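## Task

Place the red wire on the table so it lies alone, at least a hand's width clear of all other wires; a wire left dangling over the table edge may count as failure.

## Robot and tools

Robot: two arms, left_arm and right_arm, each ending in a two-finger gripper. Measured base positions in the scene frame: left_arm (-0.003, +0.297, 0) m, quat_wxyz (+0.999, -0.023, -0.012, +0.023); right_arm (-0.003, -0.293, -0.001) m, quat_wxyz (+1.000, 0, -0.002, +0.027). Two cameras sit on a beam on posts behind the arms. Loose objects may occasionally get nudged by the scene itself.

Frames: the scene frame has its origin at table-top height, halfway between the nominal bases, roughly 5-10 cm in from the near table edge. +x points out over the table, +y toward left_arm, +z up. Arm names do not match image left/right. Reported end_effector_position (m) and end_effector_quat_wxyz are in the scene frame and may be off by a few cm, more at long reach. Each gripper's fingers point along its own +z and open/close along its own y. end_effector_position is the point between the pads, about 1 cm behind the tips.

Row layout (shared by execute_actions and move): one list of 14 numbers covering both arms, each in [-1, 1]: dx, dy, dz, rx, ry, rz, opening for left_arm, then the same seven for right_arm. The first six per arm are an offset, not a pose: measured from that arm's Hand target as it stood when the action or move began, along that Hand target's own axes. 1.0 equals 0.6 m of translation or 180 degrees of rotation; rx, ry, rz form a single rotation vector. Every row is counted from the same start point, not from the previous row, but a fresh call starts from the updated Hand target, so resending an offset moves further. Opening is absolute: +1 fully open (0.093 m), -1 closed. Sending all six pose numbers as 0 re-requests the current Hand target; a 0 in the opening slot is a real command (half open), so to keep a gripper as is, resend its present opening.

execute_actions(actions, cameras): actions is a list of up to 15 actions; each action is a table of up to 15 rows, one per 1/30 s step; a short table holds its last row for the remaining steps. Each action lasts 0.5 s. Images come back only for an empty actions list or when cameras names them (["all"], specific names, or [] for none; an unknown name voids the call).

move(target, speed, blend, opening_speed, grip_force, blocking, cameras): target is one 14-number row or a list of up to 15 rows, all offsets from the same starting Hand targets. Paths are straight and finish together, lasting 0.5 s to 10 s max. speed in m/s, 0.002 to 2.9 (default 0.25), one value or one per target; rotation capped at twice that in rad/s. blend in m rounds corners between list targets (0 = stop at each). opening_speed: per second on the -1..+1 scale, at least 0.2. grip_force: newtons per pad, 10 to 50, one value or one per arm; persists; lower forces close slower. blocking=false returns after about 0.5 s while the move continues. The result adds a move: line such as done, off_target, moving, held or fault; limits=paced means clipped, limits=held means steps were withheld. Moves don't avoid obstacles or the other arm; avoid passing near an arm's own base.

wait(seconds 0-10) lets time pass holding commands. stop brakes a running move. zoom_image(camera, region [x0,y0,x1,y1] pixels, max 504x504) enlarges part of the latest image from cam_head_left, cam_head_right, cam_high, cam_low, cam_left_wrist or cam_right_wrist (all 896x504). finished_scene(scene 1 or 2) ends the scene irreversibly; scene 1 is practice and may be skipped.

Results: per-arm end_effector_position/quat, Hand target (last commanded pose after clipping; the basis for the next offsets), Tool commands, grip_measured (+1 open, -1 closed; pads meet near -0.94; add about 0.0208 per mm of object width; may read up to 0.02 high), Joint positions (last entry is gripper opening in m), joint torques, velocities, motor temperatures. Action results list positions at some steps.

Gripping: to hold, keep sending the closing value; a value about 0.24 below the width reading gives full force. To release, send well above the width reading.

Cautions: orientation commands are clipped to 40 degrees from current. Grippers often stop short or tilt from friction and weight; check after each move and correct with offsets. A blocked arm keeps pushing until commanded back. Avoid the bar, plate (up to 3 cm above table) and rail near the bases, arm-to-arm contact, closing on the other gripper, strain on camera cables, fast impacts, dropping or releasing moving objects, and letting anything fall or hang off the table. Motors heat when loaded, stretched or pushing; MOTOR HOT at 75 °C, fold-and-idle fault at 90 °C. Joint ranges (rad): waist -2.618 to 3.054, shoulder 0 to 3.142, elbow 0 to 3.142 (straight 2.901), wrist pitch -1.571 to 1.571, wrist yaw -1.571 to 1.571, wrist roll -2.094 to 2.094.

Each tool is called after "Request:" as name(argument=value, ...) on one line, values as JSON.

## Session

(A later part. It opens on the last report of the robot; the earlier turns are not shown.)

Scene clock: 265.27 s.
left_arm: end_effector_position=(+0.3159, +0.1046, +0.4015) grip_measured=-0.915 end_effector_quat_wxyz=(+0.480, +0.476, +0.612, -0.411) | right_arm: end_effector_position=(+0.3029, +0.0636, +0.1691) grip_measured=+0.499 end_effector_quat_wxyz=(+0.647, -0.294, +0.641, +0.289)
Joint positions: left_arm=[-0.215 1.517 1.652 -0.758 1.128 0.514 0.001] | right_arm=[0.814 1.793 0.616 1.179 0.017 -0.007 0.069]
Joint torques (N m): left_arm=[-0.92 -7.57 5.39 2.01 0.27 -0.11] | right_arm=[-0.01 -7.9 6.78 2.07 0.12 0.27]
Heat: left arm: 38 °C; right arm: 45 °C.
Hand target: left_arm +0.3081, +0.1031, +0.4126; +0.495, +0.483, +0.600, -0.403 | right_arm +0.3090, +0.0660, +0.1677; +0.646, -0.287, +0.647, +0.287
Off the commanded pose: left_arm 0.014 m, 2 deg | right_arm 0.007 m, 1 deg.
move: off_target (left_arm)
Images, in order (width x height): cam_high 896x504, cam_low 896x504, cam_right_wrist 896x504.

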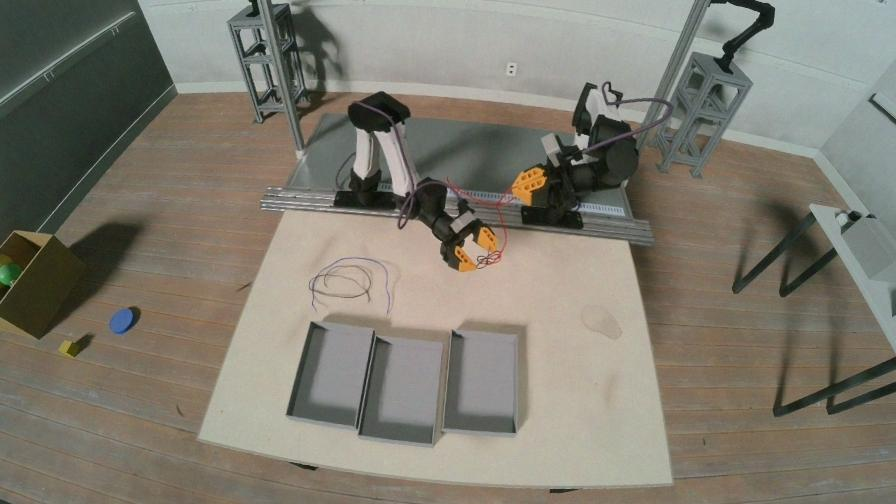

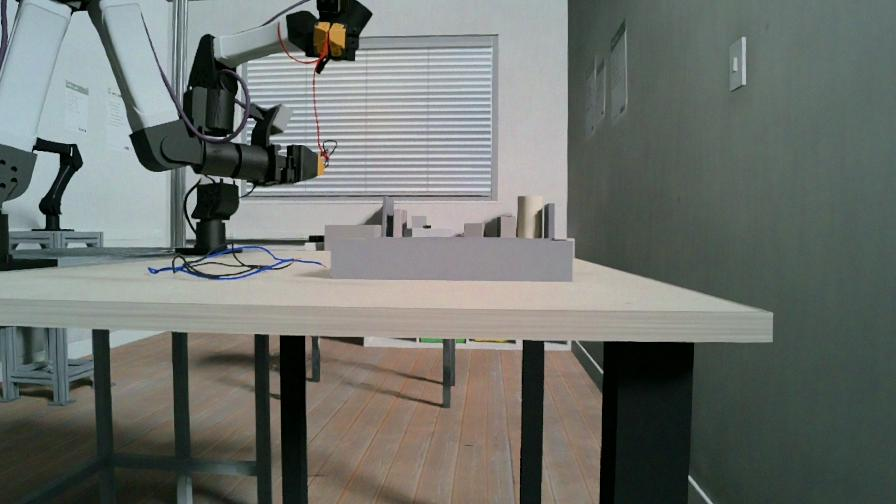

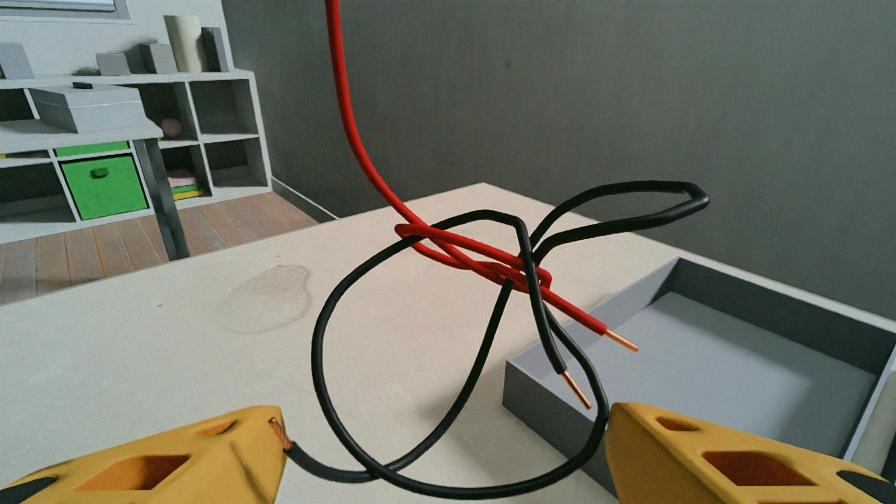

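Request:
move(target=[[0,0,0,0,0,0,-0.921875,0.006,-0.01,0.035,0,0,0,0.5]], cameras=["cam_low","cam_high","cam_right_wrist"], speed=0.1)

Request:
zoom_image(camera="cam_low", region=[250, 60, 400, 210])

Scene clock: 269.83 s.
left_arm: end_effector_position=(+0.3159, +0.1046, +0.4015) grip_measured=-0.915 end_effector_quat_wxyz=(+0.480, +0.476, +0.612, -0.411) | right_arm: end_effector_position=(+0.3218, +0.0745, +0.1658) grip_measured=+0.499 end_effector_quat_wxyz=(+0.649, -0.289, +0.644, +0.284)
Joint positions: left_arm=[-0.215 1.517 1.652 -0.758 1.128 0.514 0.001] | right_arm=[0.799 1.865 0.699 1.168 0.017 -0.007 0.069]
Joint torques (N m): left_arm=[-0.87 -7.61 5.38 2.01 0.29 -0.13] | right_arm=[-0.47 -8.44 6.78 2.06 0.02 0.27]
Heat: left arm: 39 °C; right arm: 45 °C.
Hand target: left_arm +0.3081, +0.1031, +0.4126; +0.495, +0.483, +0.600, -0.403 | right_arm +0.3275, +0.0775, +0.1641; +0.646, -0.287, +0.647, +0.287
Off the commanded pose: left_arm 0.014 m, 2 deg | right_arm 0.007 m, 1 deg.
move: off_target (left_arm)
Images, in order (width x height): cam_high 896x504, cam_low 896x504, cam_right_wrist 896x504.

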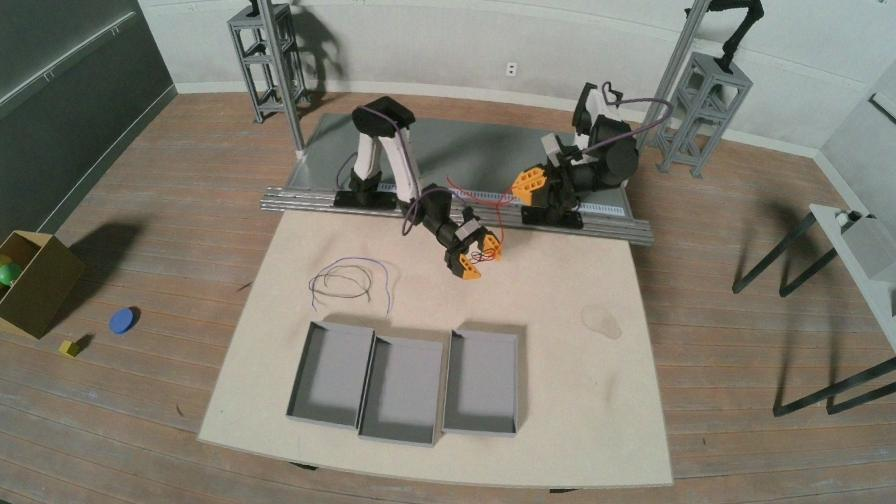

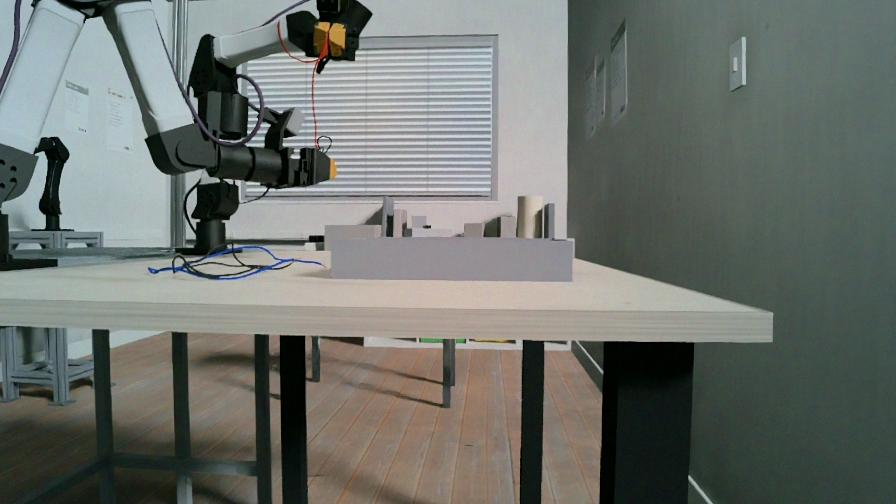

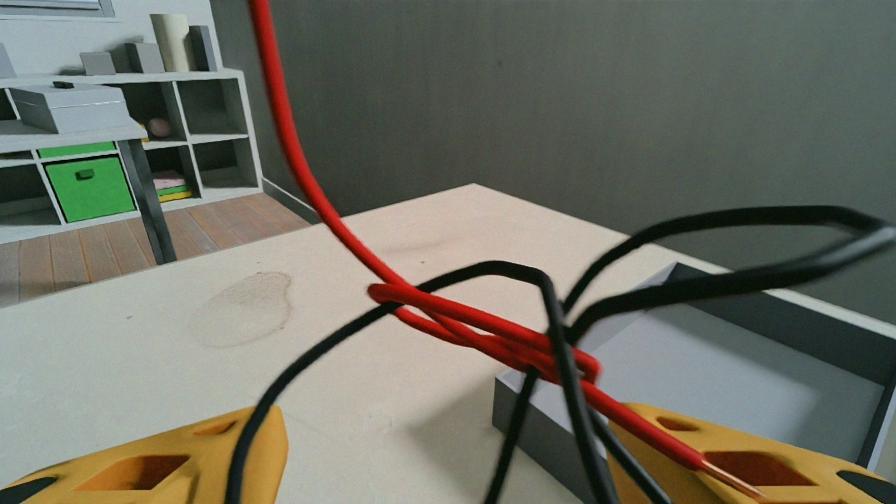

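Scaled by 3.360 from the camera's 896x504 image, which has a finer 1280x720 frame.

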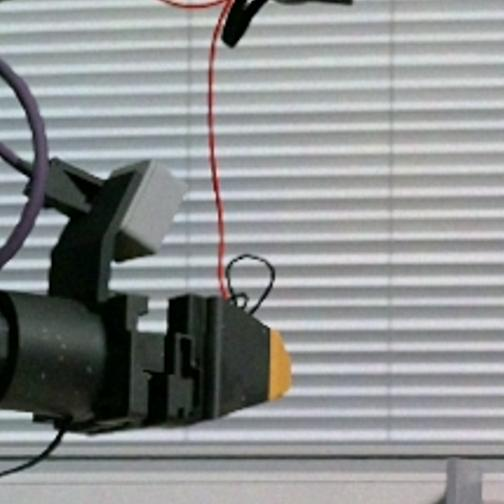

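Request:
move(target=[[0,0,0,0,0,0,-0.921875,0.022,0.008,-0.012,0,0,0,0.5]], cameras=["cam_low","cam_high","cam_right_wrist"], speed=0.1)

Request:
zoom_image(camera="cam_low", region=[250, 60, 400, 210])

Scene clock: 274.43 s.
left_arm: end_effector_position=(+0.3160, +0.1046, +0.4016) grip_measured=-0.915 end_effector_quat_wxyz=(+0.480, +0.476, +0.612, -0.411) | right_arm: end_effector_position=(+0.3227, +0.0756, +0.1642) grip_measured=+0.499 end_effector_quat_wxyz=(+0.656, -0.286, +0.636, +0.288)
Joint positions: left_arm=[-0.215 1.517 1.652 -0.758 1.128 0.514 0.001] | right_arm=[0.799 1.895 0.699 1.221 0.017 -0.007 0.069]
Joint torques (N m): left_arm=[-0.92 -7.54 5.39 2.01 0.27 -0.13] | right_arm=[0.99 -8.62 3.59 2.14 0.05 0.28]
Heat: left arm: 39 °C; right arm: 46 °C.
Hand target: left_arm +0.3081, +0.1031, +0.4126; +0.495, +0.483, +0.600, -0.403 | right_arm +0.3191, +0.0754, +0.1509; +0.646, -0.287, +0.647, +0.287
Off the commanded pose: left_arm 0.014 m, 2 deg | right_arm 0.014 m, 2 deg.
move: off_target (left_arm, right_arm)
Images, in order (width x height): cam_high 896x504, cam_low 896x504, cam_right_wrist 896x504.

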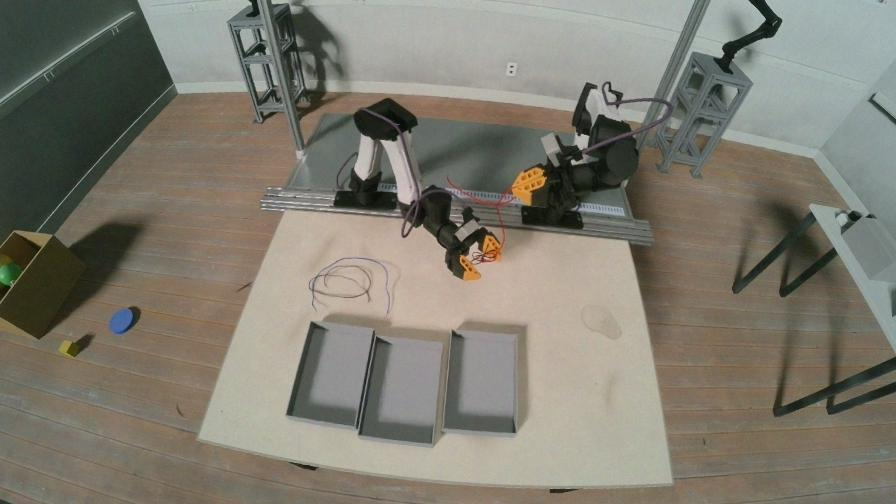

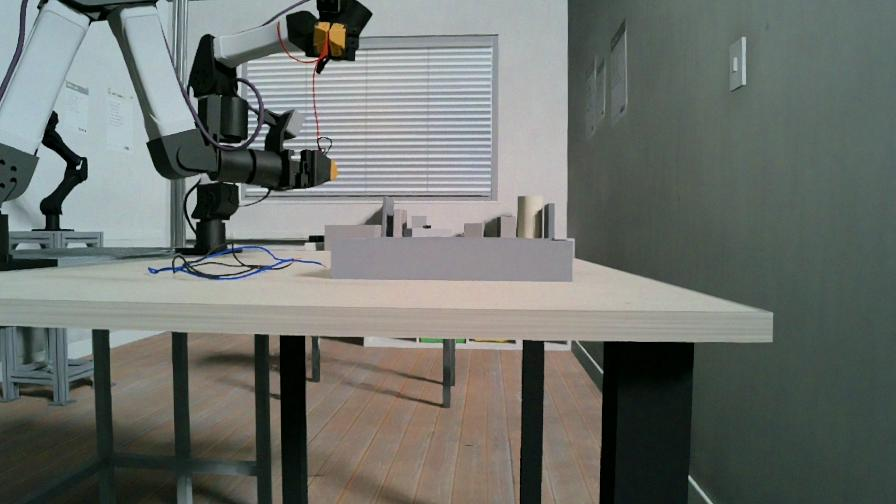

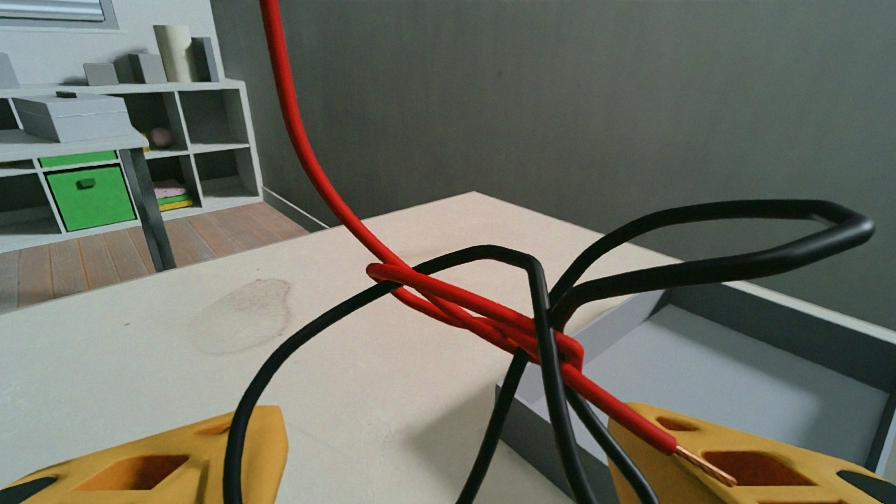

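Scaled by 3.360 from the camera's 896x504 image, which has a finer 1280x720 frame.

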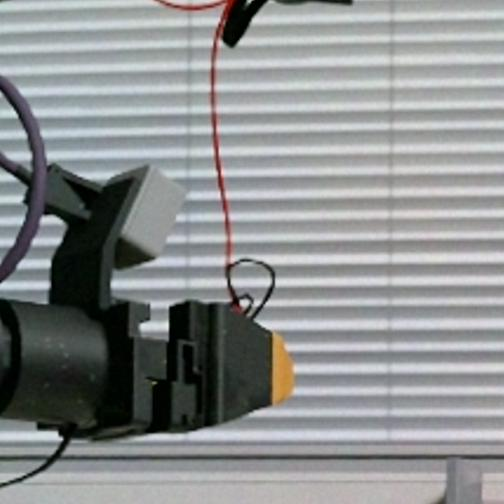

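Request:
move(target=[[0,0,0,0,0,0,-0.921875,0.008,0.004,-0.012,0,0,0,0.5]], cameras=["cam_low","cam_right_wrist"], speed=0.1)

Request:
zoom_image(camera="cam_low", region=[250, 60, 400, 210])

Scene clock: 278.23 s.
left_arm: end_effector_position=(+0.3160, +0.1046, +0.4016) grip_measured=-0.915 end_effector_quat_wxyz=(+0.480, +0.476, +0.612, -0.411) | right_arm: end_effector_position=(+0.3150, +0.0724, +0.1587) grip_measured=+0.499 end_effector_quat_wxyz=(+0.655, -0.288, +0.636, +0.290)
Joint positions: left_arm=[-0.215 1.517 1.652 -0.758 1.128 0.514 0.001] | right_arm=[0.807 1.895 0.663 1.255 0.017 -0.007 0.069]
Joint torques (N m): left_arm=[-0.91 -7.57 5.39 2.02 0.27 -0.11] | right_arm=[1.01 -8.25 3.37 2.22 0.16 0.22]
Heat: left arm: 39 °C; right arm: 46 °C.
Hand target: left_arm +0.3081, +0.1031, +0.4126; +0.495, +0.483, +0.600, -0.403 | right_arm +0.3124, +0.0717, +0.1461; +0.646, -0.287, +0.647, +0.287
Off the commanded pose: left_arm 0.014 m, 2 deg | right_arm 0.013 m, 2 deg.
move: off_target (left_arm, right_arm)
Images, in order (width x height): cam_low 896x504, cam_right_wrist 896x504.

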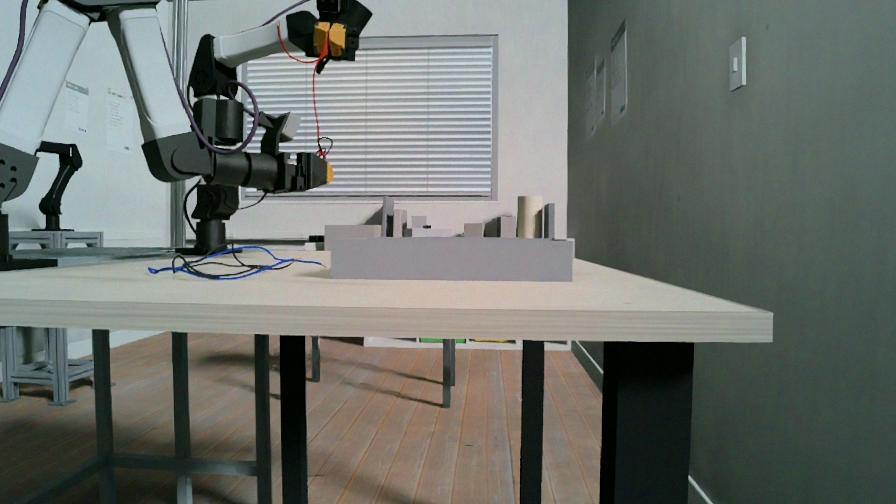

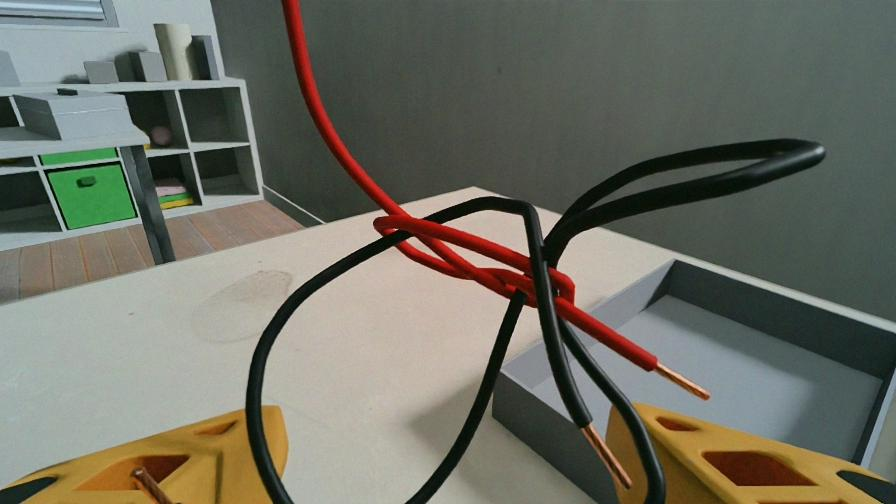

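Scaled by 3.360 from the camera's 896x504 image, which has a finer 1280x720 frame.

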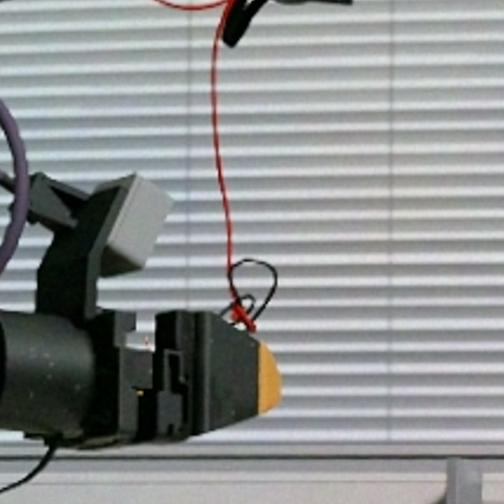

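Request:
move(target=[0,0,0,0,0,0,-0.921875,0.0,0,0.0,0,0,0,-1], cameras=["cam_low","cam_right_wrist","cam_high"], opening_speed=1.0)

Request:
zoom_image(camera="cam_low", region=[250, 60, 400, 210])

Request:
zoom_image(camera="cam_right_wrist", region=[250, 200, 750, 504])

Scene clock: 283.80 s.
left_arm: end_effector_position=(+0.3160, +0.1046, +0.4016) grip_measured=-0.915 end_effector_quat_wxyz=(+0.480, +0.476, +0.612, -0.411) | right_arm: end_effector_position=(+0.3150, +0.0724, +0.1589) grip_measured=-0.986 end_effector_quat_wxyz=(+0.655, -0.288, +0.636, +0.290)
Joint positions: left_arm=[-0.215 1.517 1.652 -0.758 1.128 0.514 0.001] | right_arm=[0.807 1.895 0.663 1.256 0.017 -0.007 0]
Joint torques (N m): left_arm=[-0.94 -7.6 5.41 2.01 0.27 -0.13] | right_arm=[1.01 -8.62 3.52 2.23 0.17 0.3]
Heat: left arm: 39 °C; right arm: 46 °C.
Hand target: left_arm +0.3081, +0.1031, +0.4126; +0.495, +0.483, +0.600, -0.403 | right_arm +0.3124, +0.0717, +0.1462; +0.646, -0.287, +0.647, +0.287
Off the commanded pose: left_arm 0.014 m, 2 deg | right_arm 0.013 m, 2 deg.
move: off_target (left_arm, right_arm)
Images, in order (width x height): cam_high 896x504, cam_low 896x504, cam_right_wrist 896x504.

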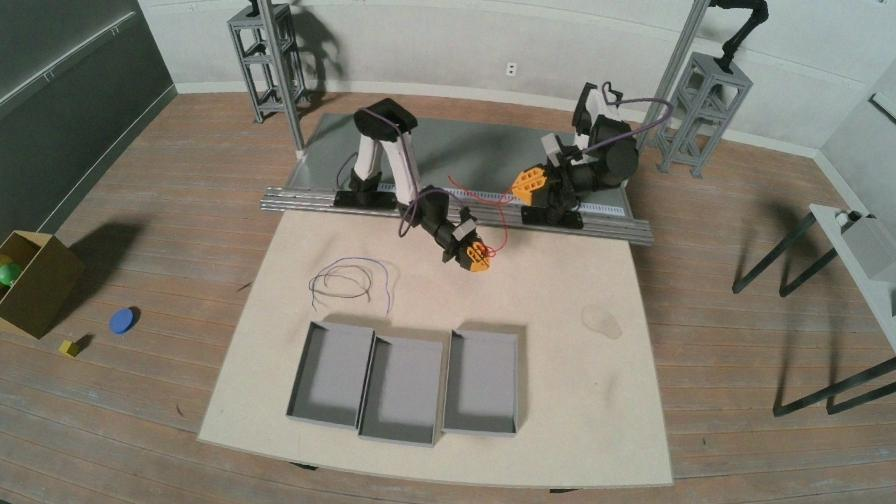

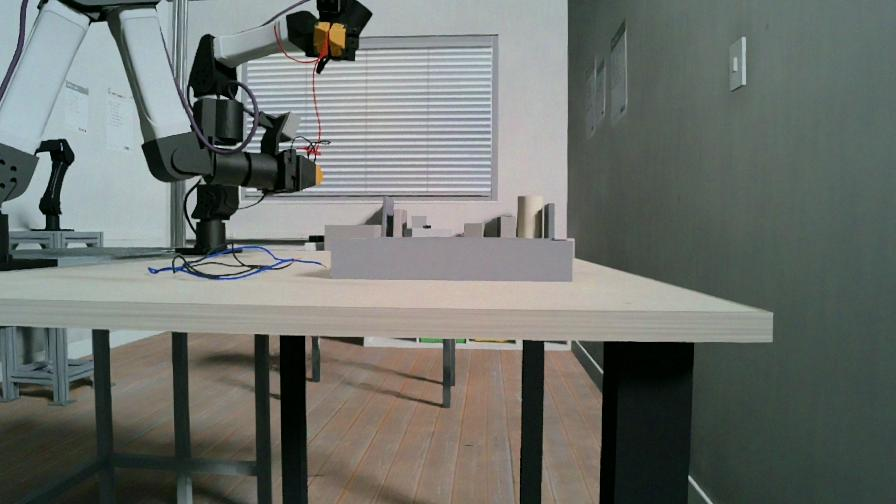

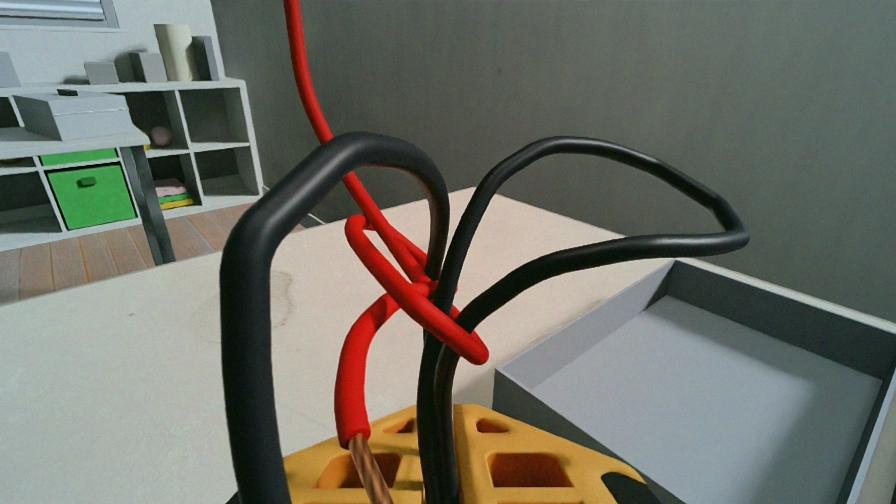

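Scaled by 3.360 from the camera's 896x504 image, which has a finer 1280x720 frame.

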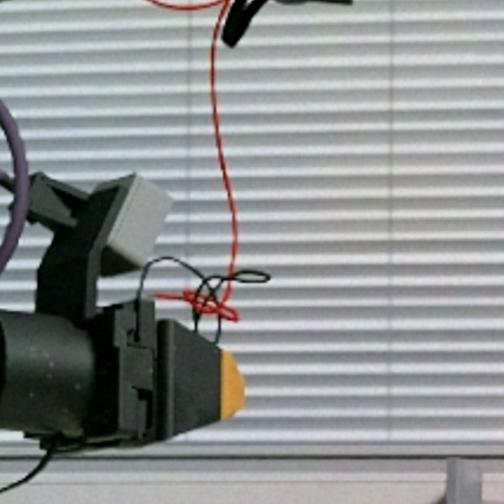

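Scaled by 1.008 from the camera's 896x504 image, which has a finer 1280x720 frame.

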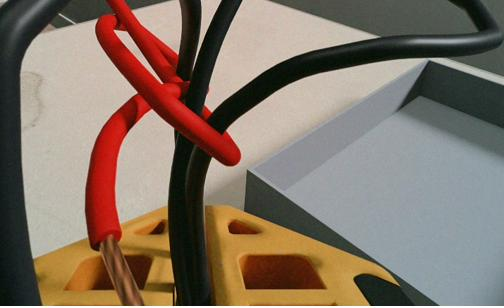

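Request:
move(target=[[0,0,0,0,0,0,-0.921875,0.11,-0.004,-0.042,0,0.06,0,-1],[0,0,-0.1,0,0,0,-0.921875,0.11,-0.253,-0.355,0,0.12,0,-1]], blend=[0.03,0], cameras=["all"], speed=0.08)

Request:
zoom_image(camera="cam_low", region=[220, 30, 400, 210])

Request:
zoom_image(camera="cam_high", region=[340, 150, 600, 300])

Scene clock: 293.97 s.
left_arm: end_effector_position=(+0.2933, +0.1598, +0.4181) grip_measured=-0.915 end_effector_quat_wxyz=(+0.487, +0.477, +0.609, -0.406) | right_arm: end_effector_position=(+0.2758, -0.1877, +0.0692) grip_measured=-0.986 end_effector_quat_wxyz=(+0.500, -0.325, +0.768, +0.233)
Joint positions: left_arm=[-0.033 1.53 1.815 -1.201 1.256 0.846 0.001] | right_arm=[-0.11 1.302 0.202 0.501 -0.799 -0.417 0]
Joint torques (N m): left_arm=[0.28 -3.56 7.35 1.3 0.62 0.15] | right_arm=[-0.36 -5.26 6.89 1.76 -0.45 -0.05]
Heat: left arm: 39 °C; right arm: 46 °C.
Hand target: left_arm +0.2959, +0.1608, +0.4237; +0.495, +0.483, +0.600, -0.403 | right_arm +0.2821, -0.1882, +0.0804; +0.513, -0.336, +0.756, +0.228
Off the commanded pose: left_arm 0.006 m, 2 deg | right_arm 0.013 m, 2 deg.
move: off_target (right_arm)

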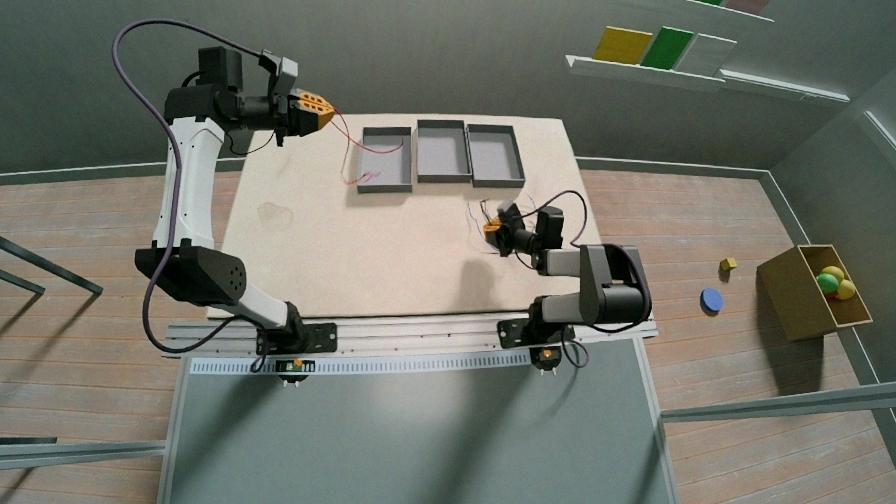

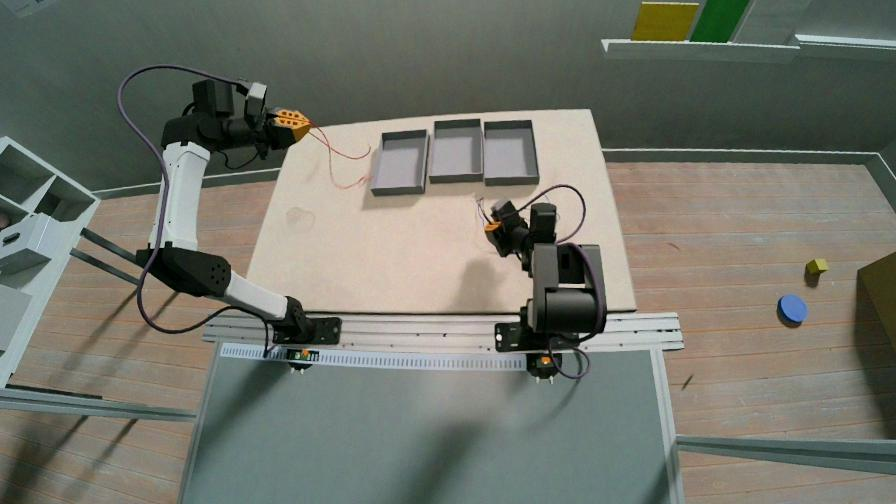

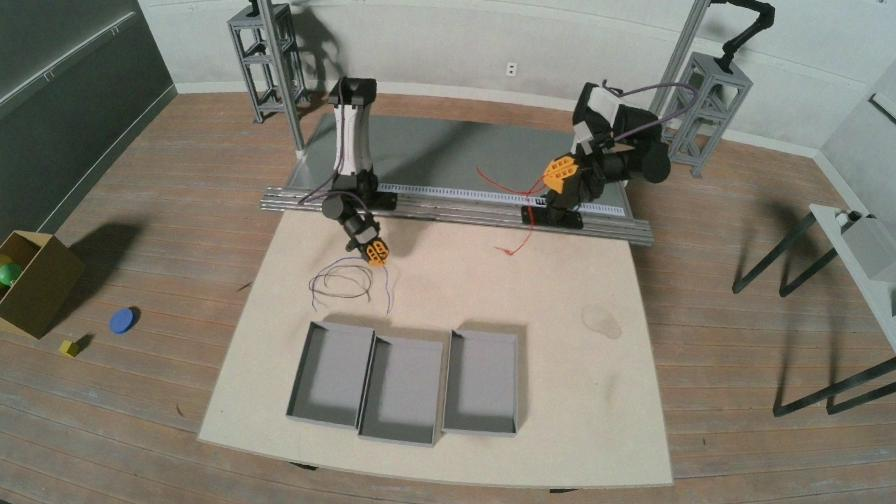

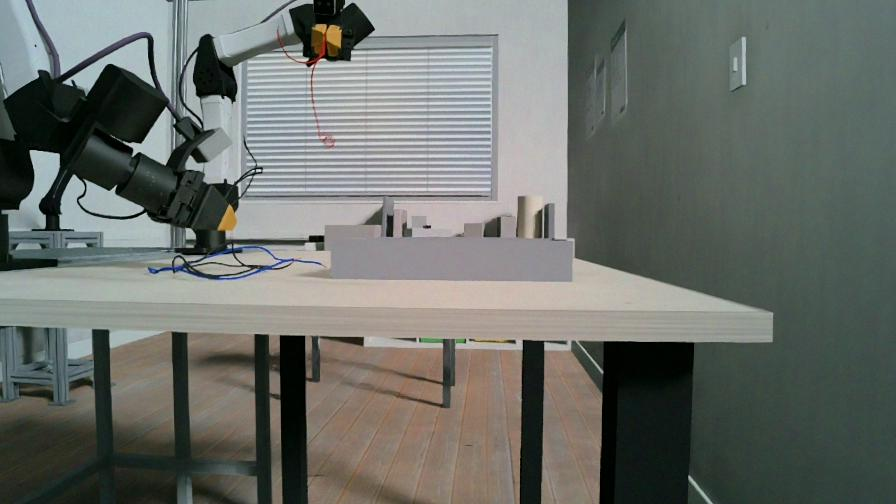

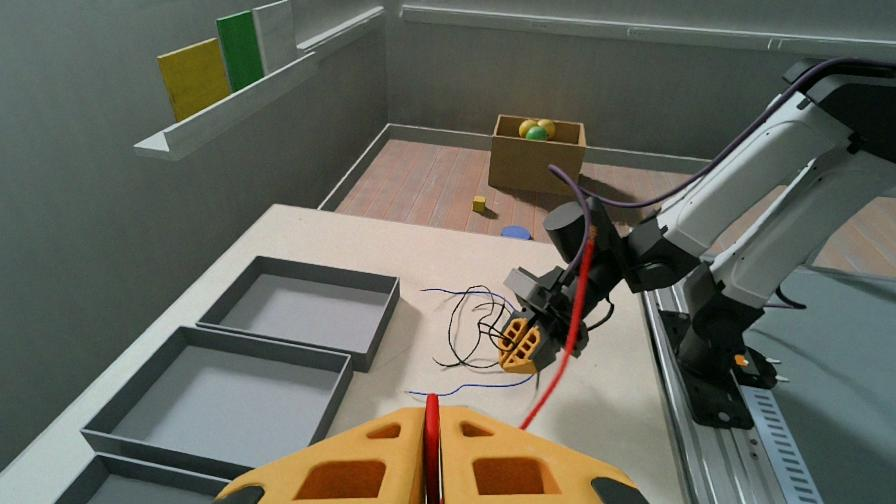

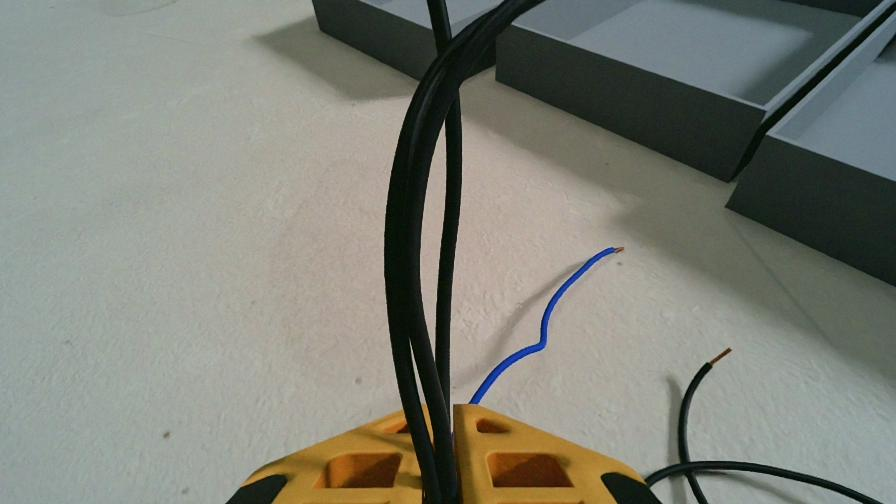

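Scaled by 2.800 from the camera's 896x504 image, which has a finer 1280x720 frame.

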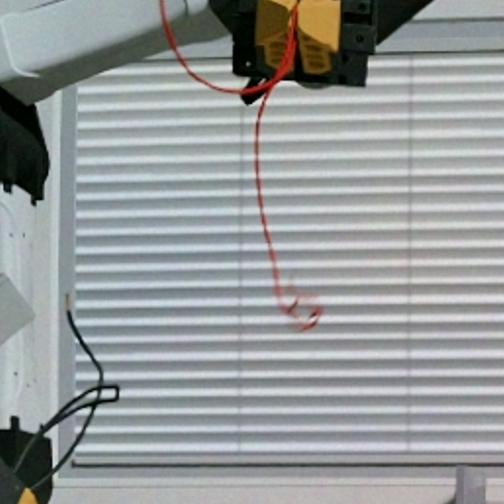

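Scaled by 1.938 from the camera's 896x504 image, which has a finer 1280x720 frame.

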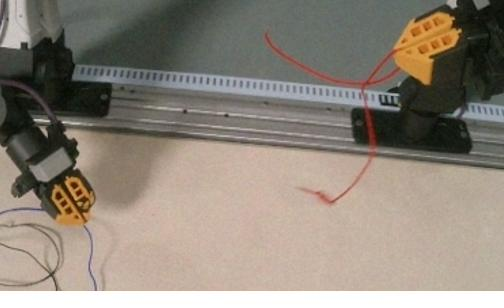

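Request:
move(target=[[0.2,0.03,-0.1,0,0,0,-0.921875,0.057,-0.24,-0.143,0,0,0,-1],[0.45,0.045,-0.09,0,0,0,-0.921875,0.137,-0.24,-0.11,0,0,0,-1],[0.45,0.045,-0.09,0,0,0,-0.921875,0.137,-0.24,-0.11,0,0,0,-0.2]], blend=[0.03,0,0], cameras=["all"], speed=0.12)

Scene clock: 308.13 s.
left_arm: end_effector_position=(+0.2983, +0.2658, +0.1723) grip_measured=-0.915 end_effector_quat_wxyz=(+0.487, +0.468, +0.626, -0.390) | right_arm: end_effector_position=(+0.3311, -0.3553, +0.0321) grip_measured=-0.201 end_effector_quat_wxyz=(+0.509, -0.339, +0.760, +0.220)
Joint positions: left_arm=[0.373 1.858 1.233 -1.487 1.251 2.088 0.001] | right_arm=[-0.71 1.924 0.82 -0.269 -1.164 -1.365 0.036]
Joint torques (N m): left_arm=[0.08 -5.64 4.14 -0.53 0.5 0.18] | right_arm=[-0.43 -8.2 2.55 0.71 -0.79 0.04]
Heat: left arm: 38 °C; right arm: 44 °C.
Hand target: left_arm +0.2993, +0.2672, +0.1684; +0.495, +0.483, +0.600, -0.403 | right_arm +0.3272, -0.3527, +0.0283; +0.513, -0.336, +0.756, +0.228
Off the commanded pose: left_arm 0.004 m, 4 deg | right_arm 0.006 m, 1 deg.
joint sent to its limit (left arm) — joint 6 (wrist roll), upper limit. The joint targets are off in orientation, not in position.
move: off_target (left_arm)

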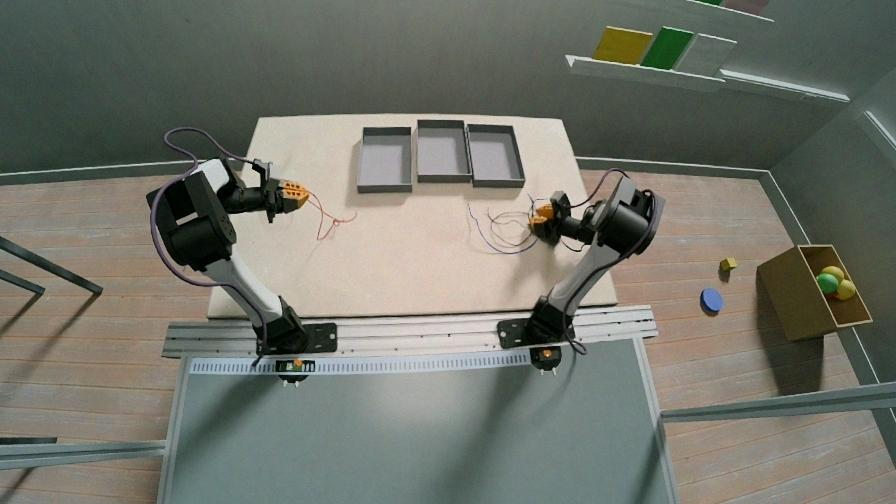

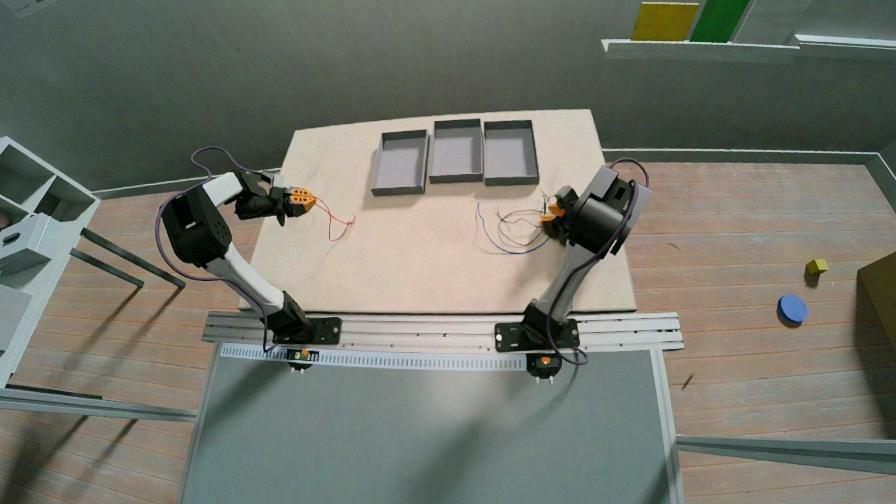

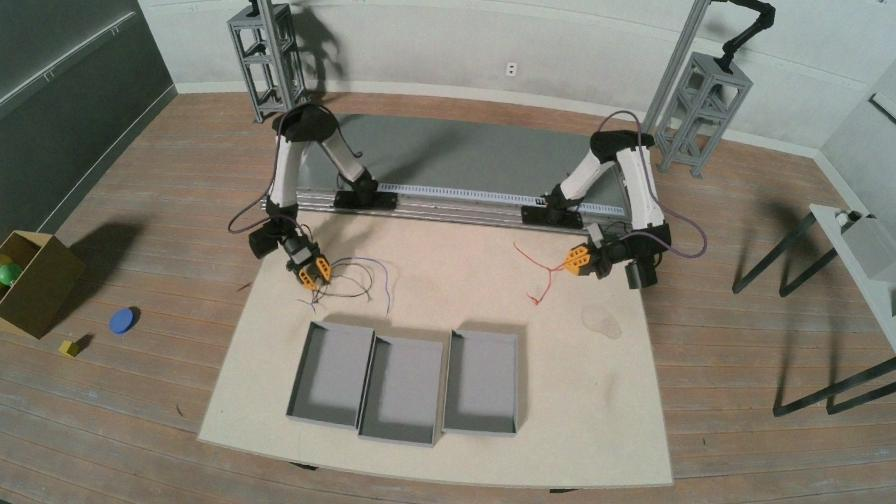

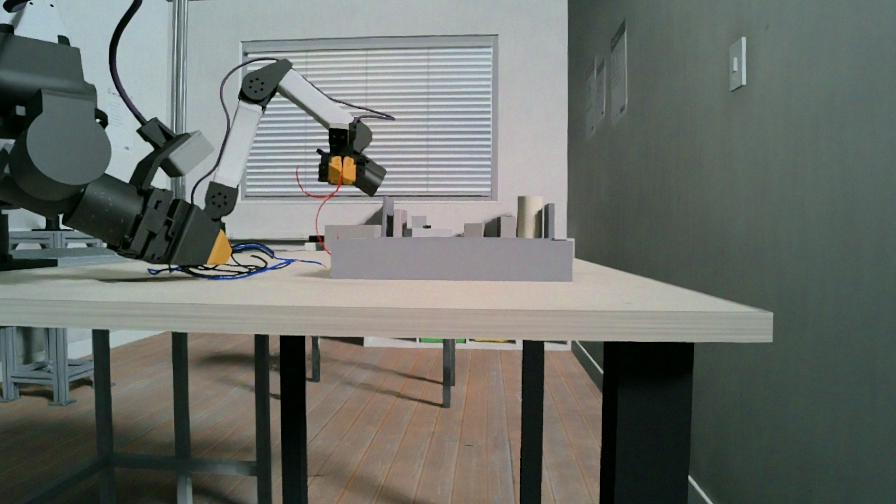

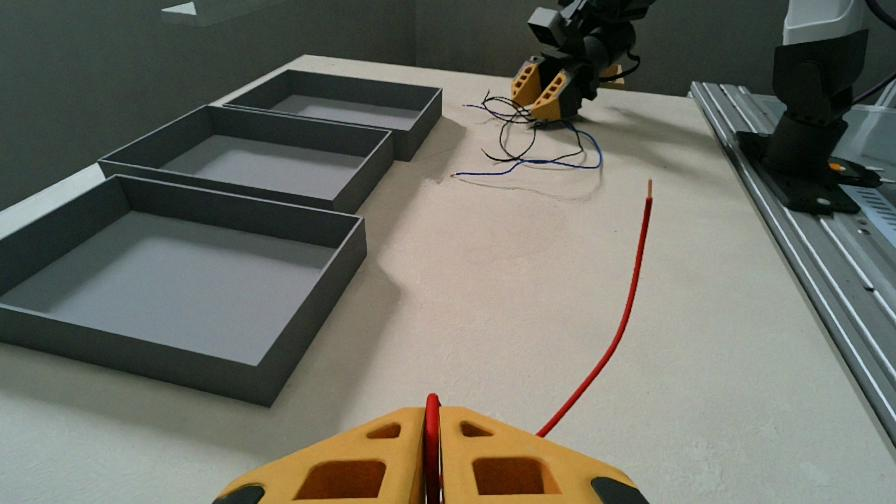

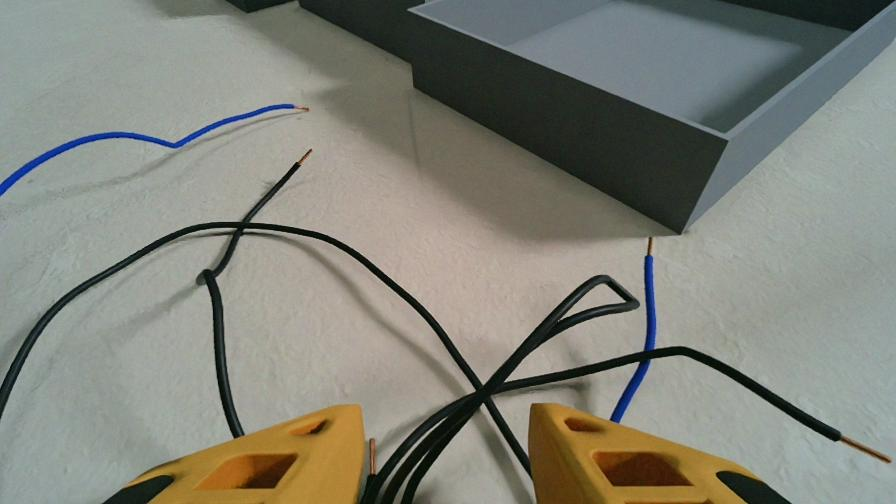

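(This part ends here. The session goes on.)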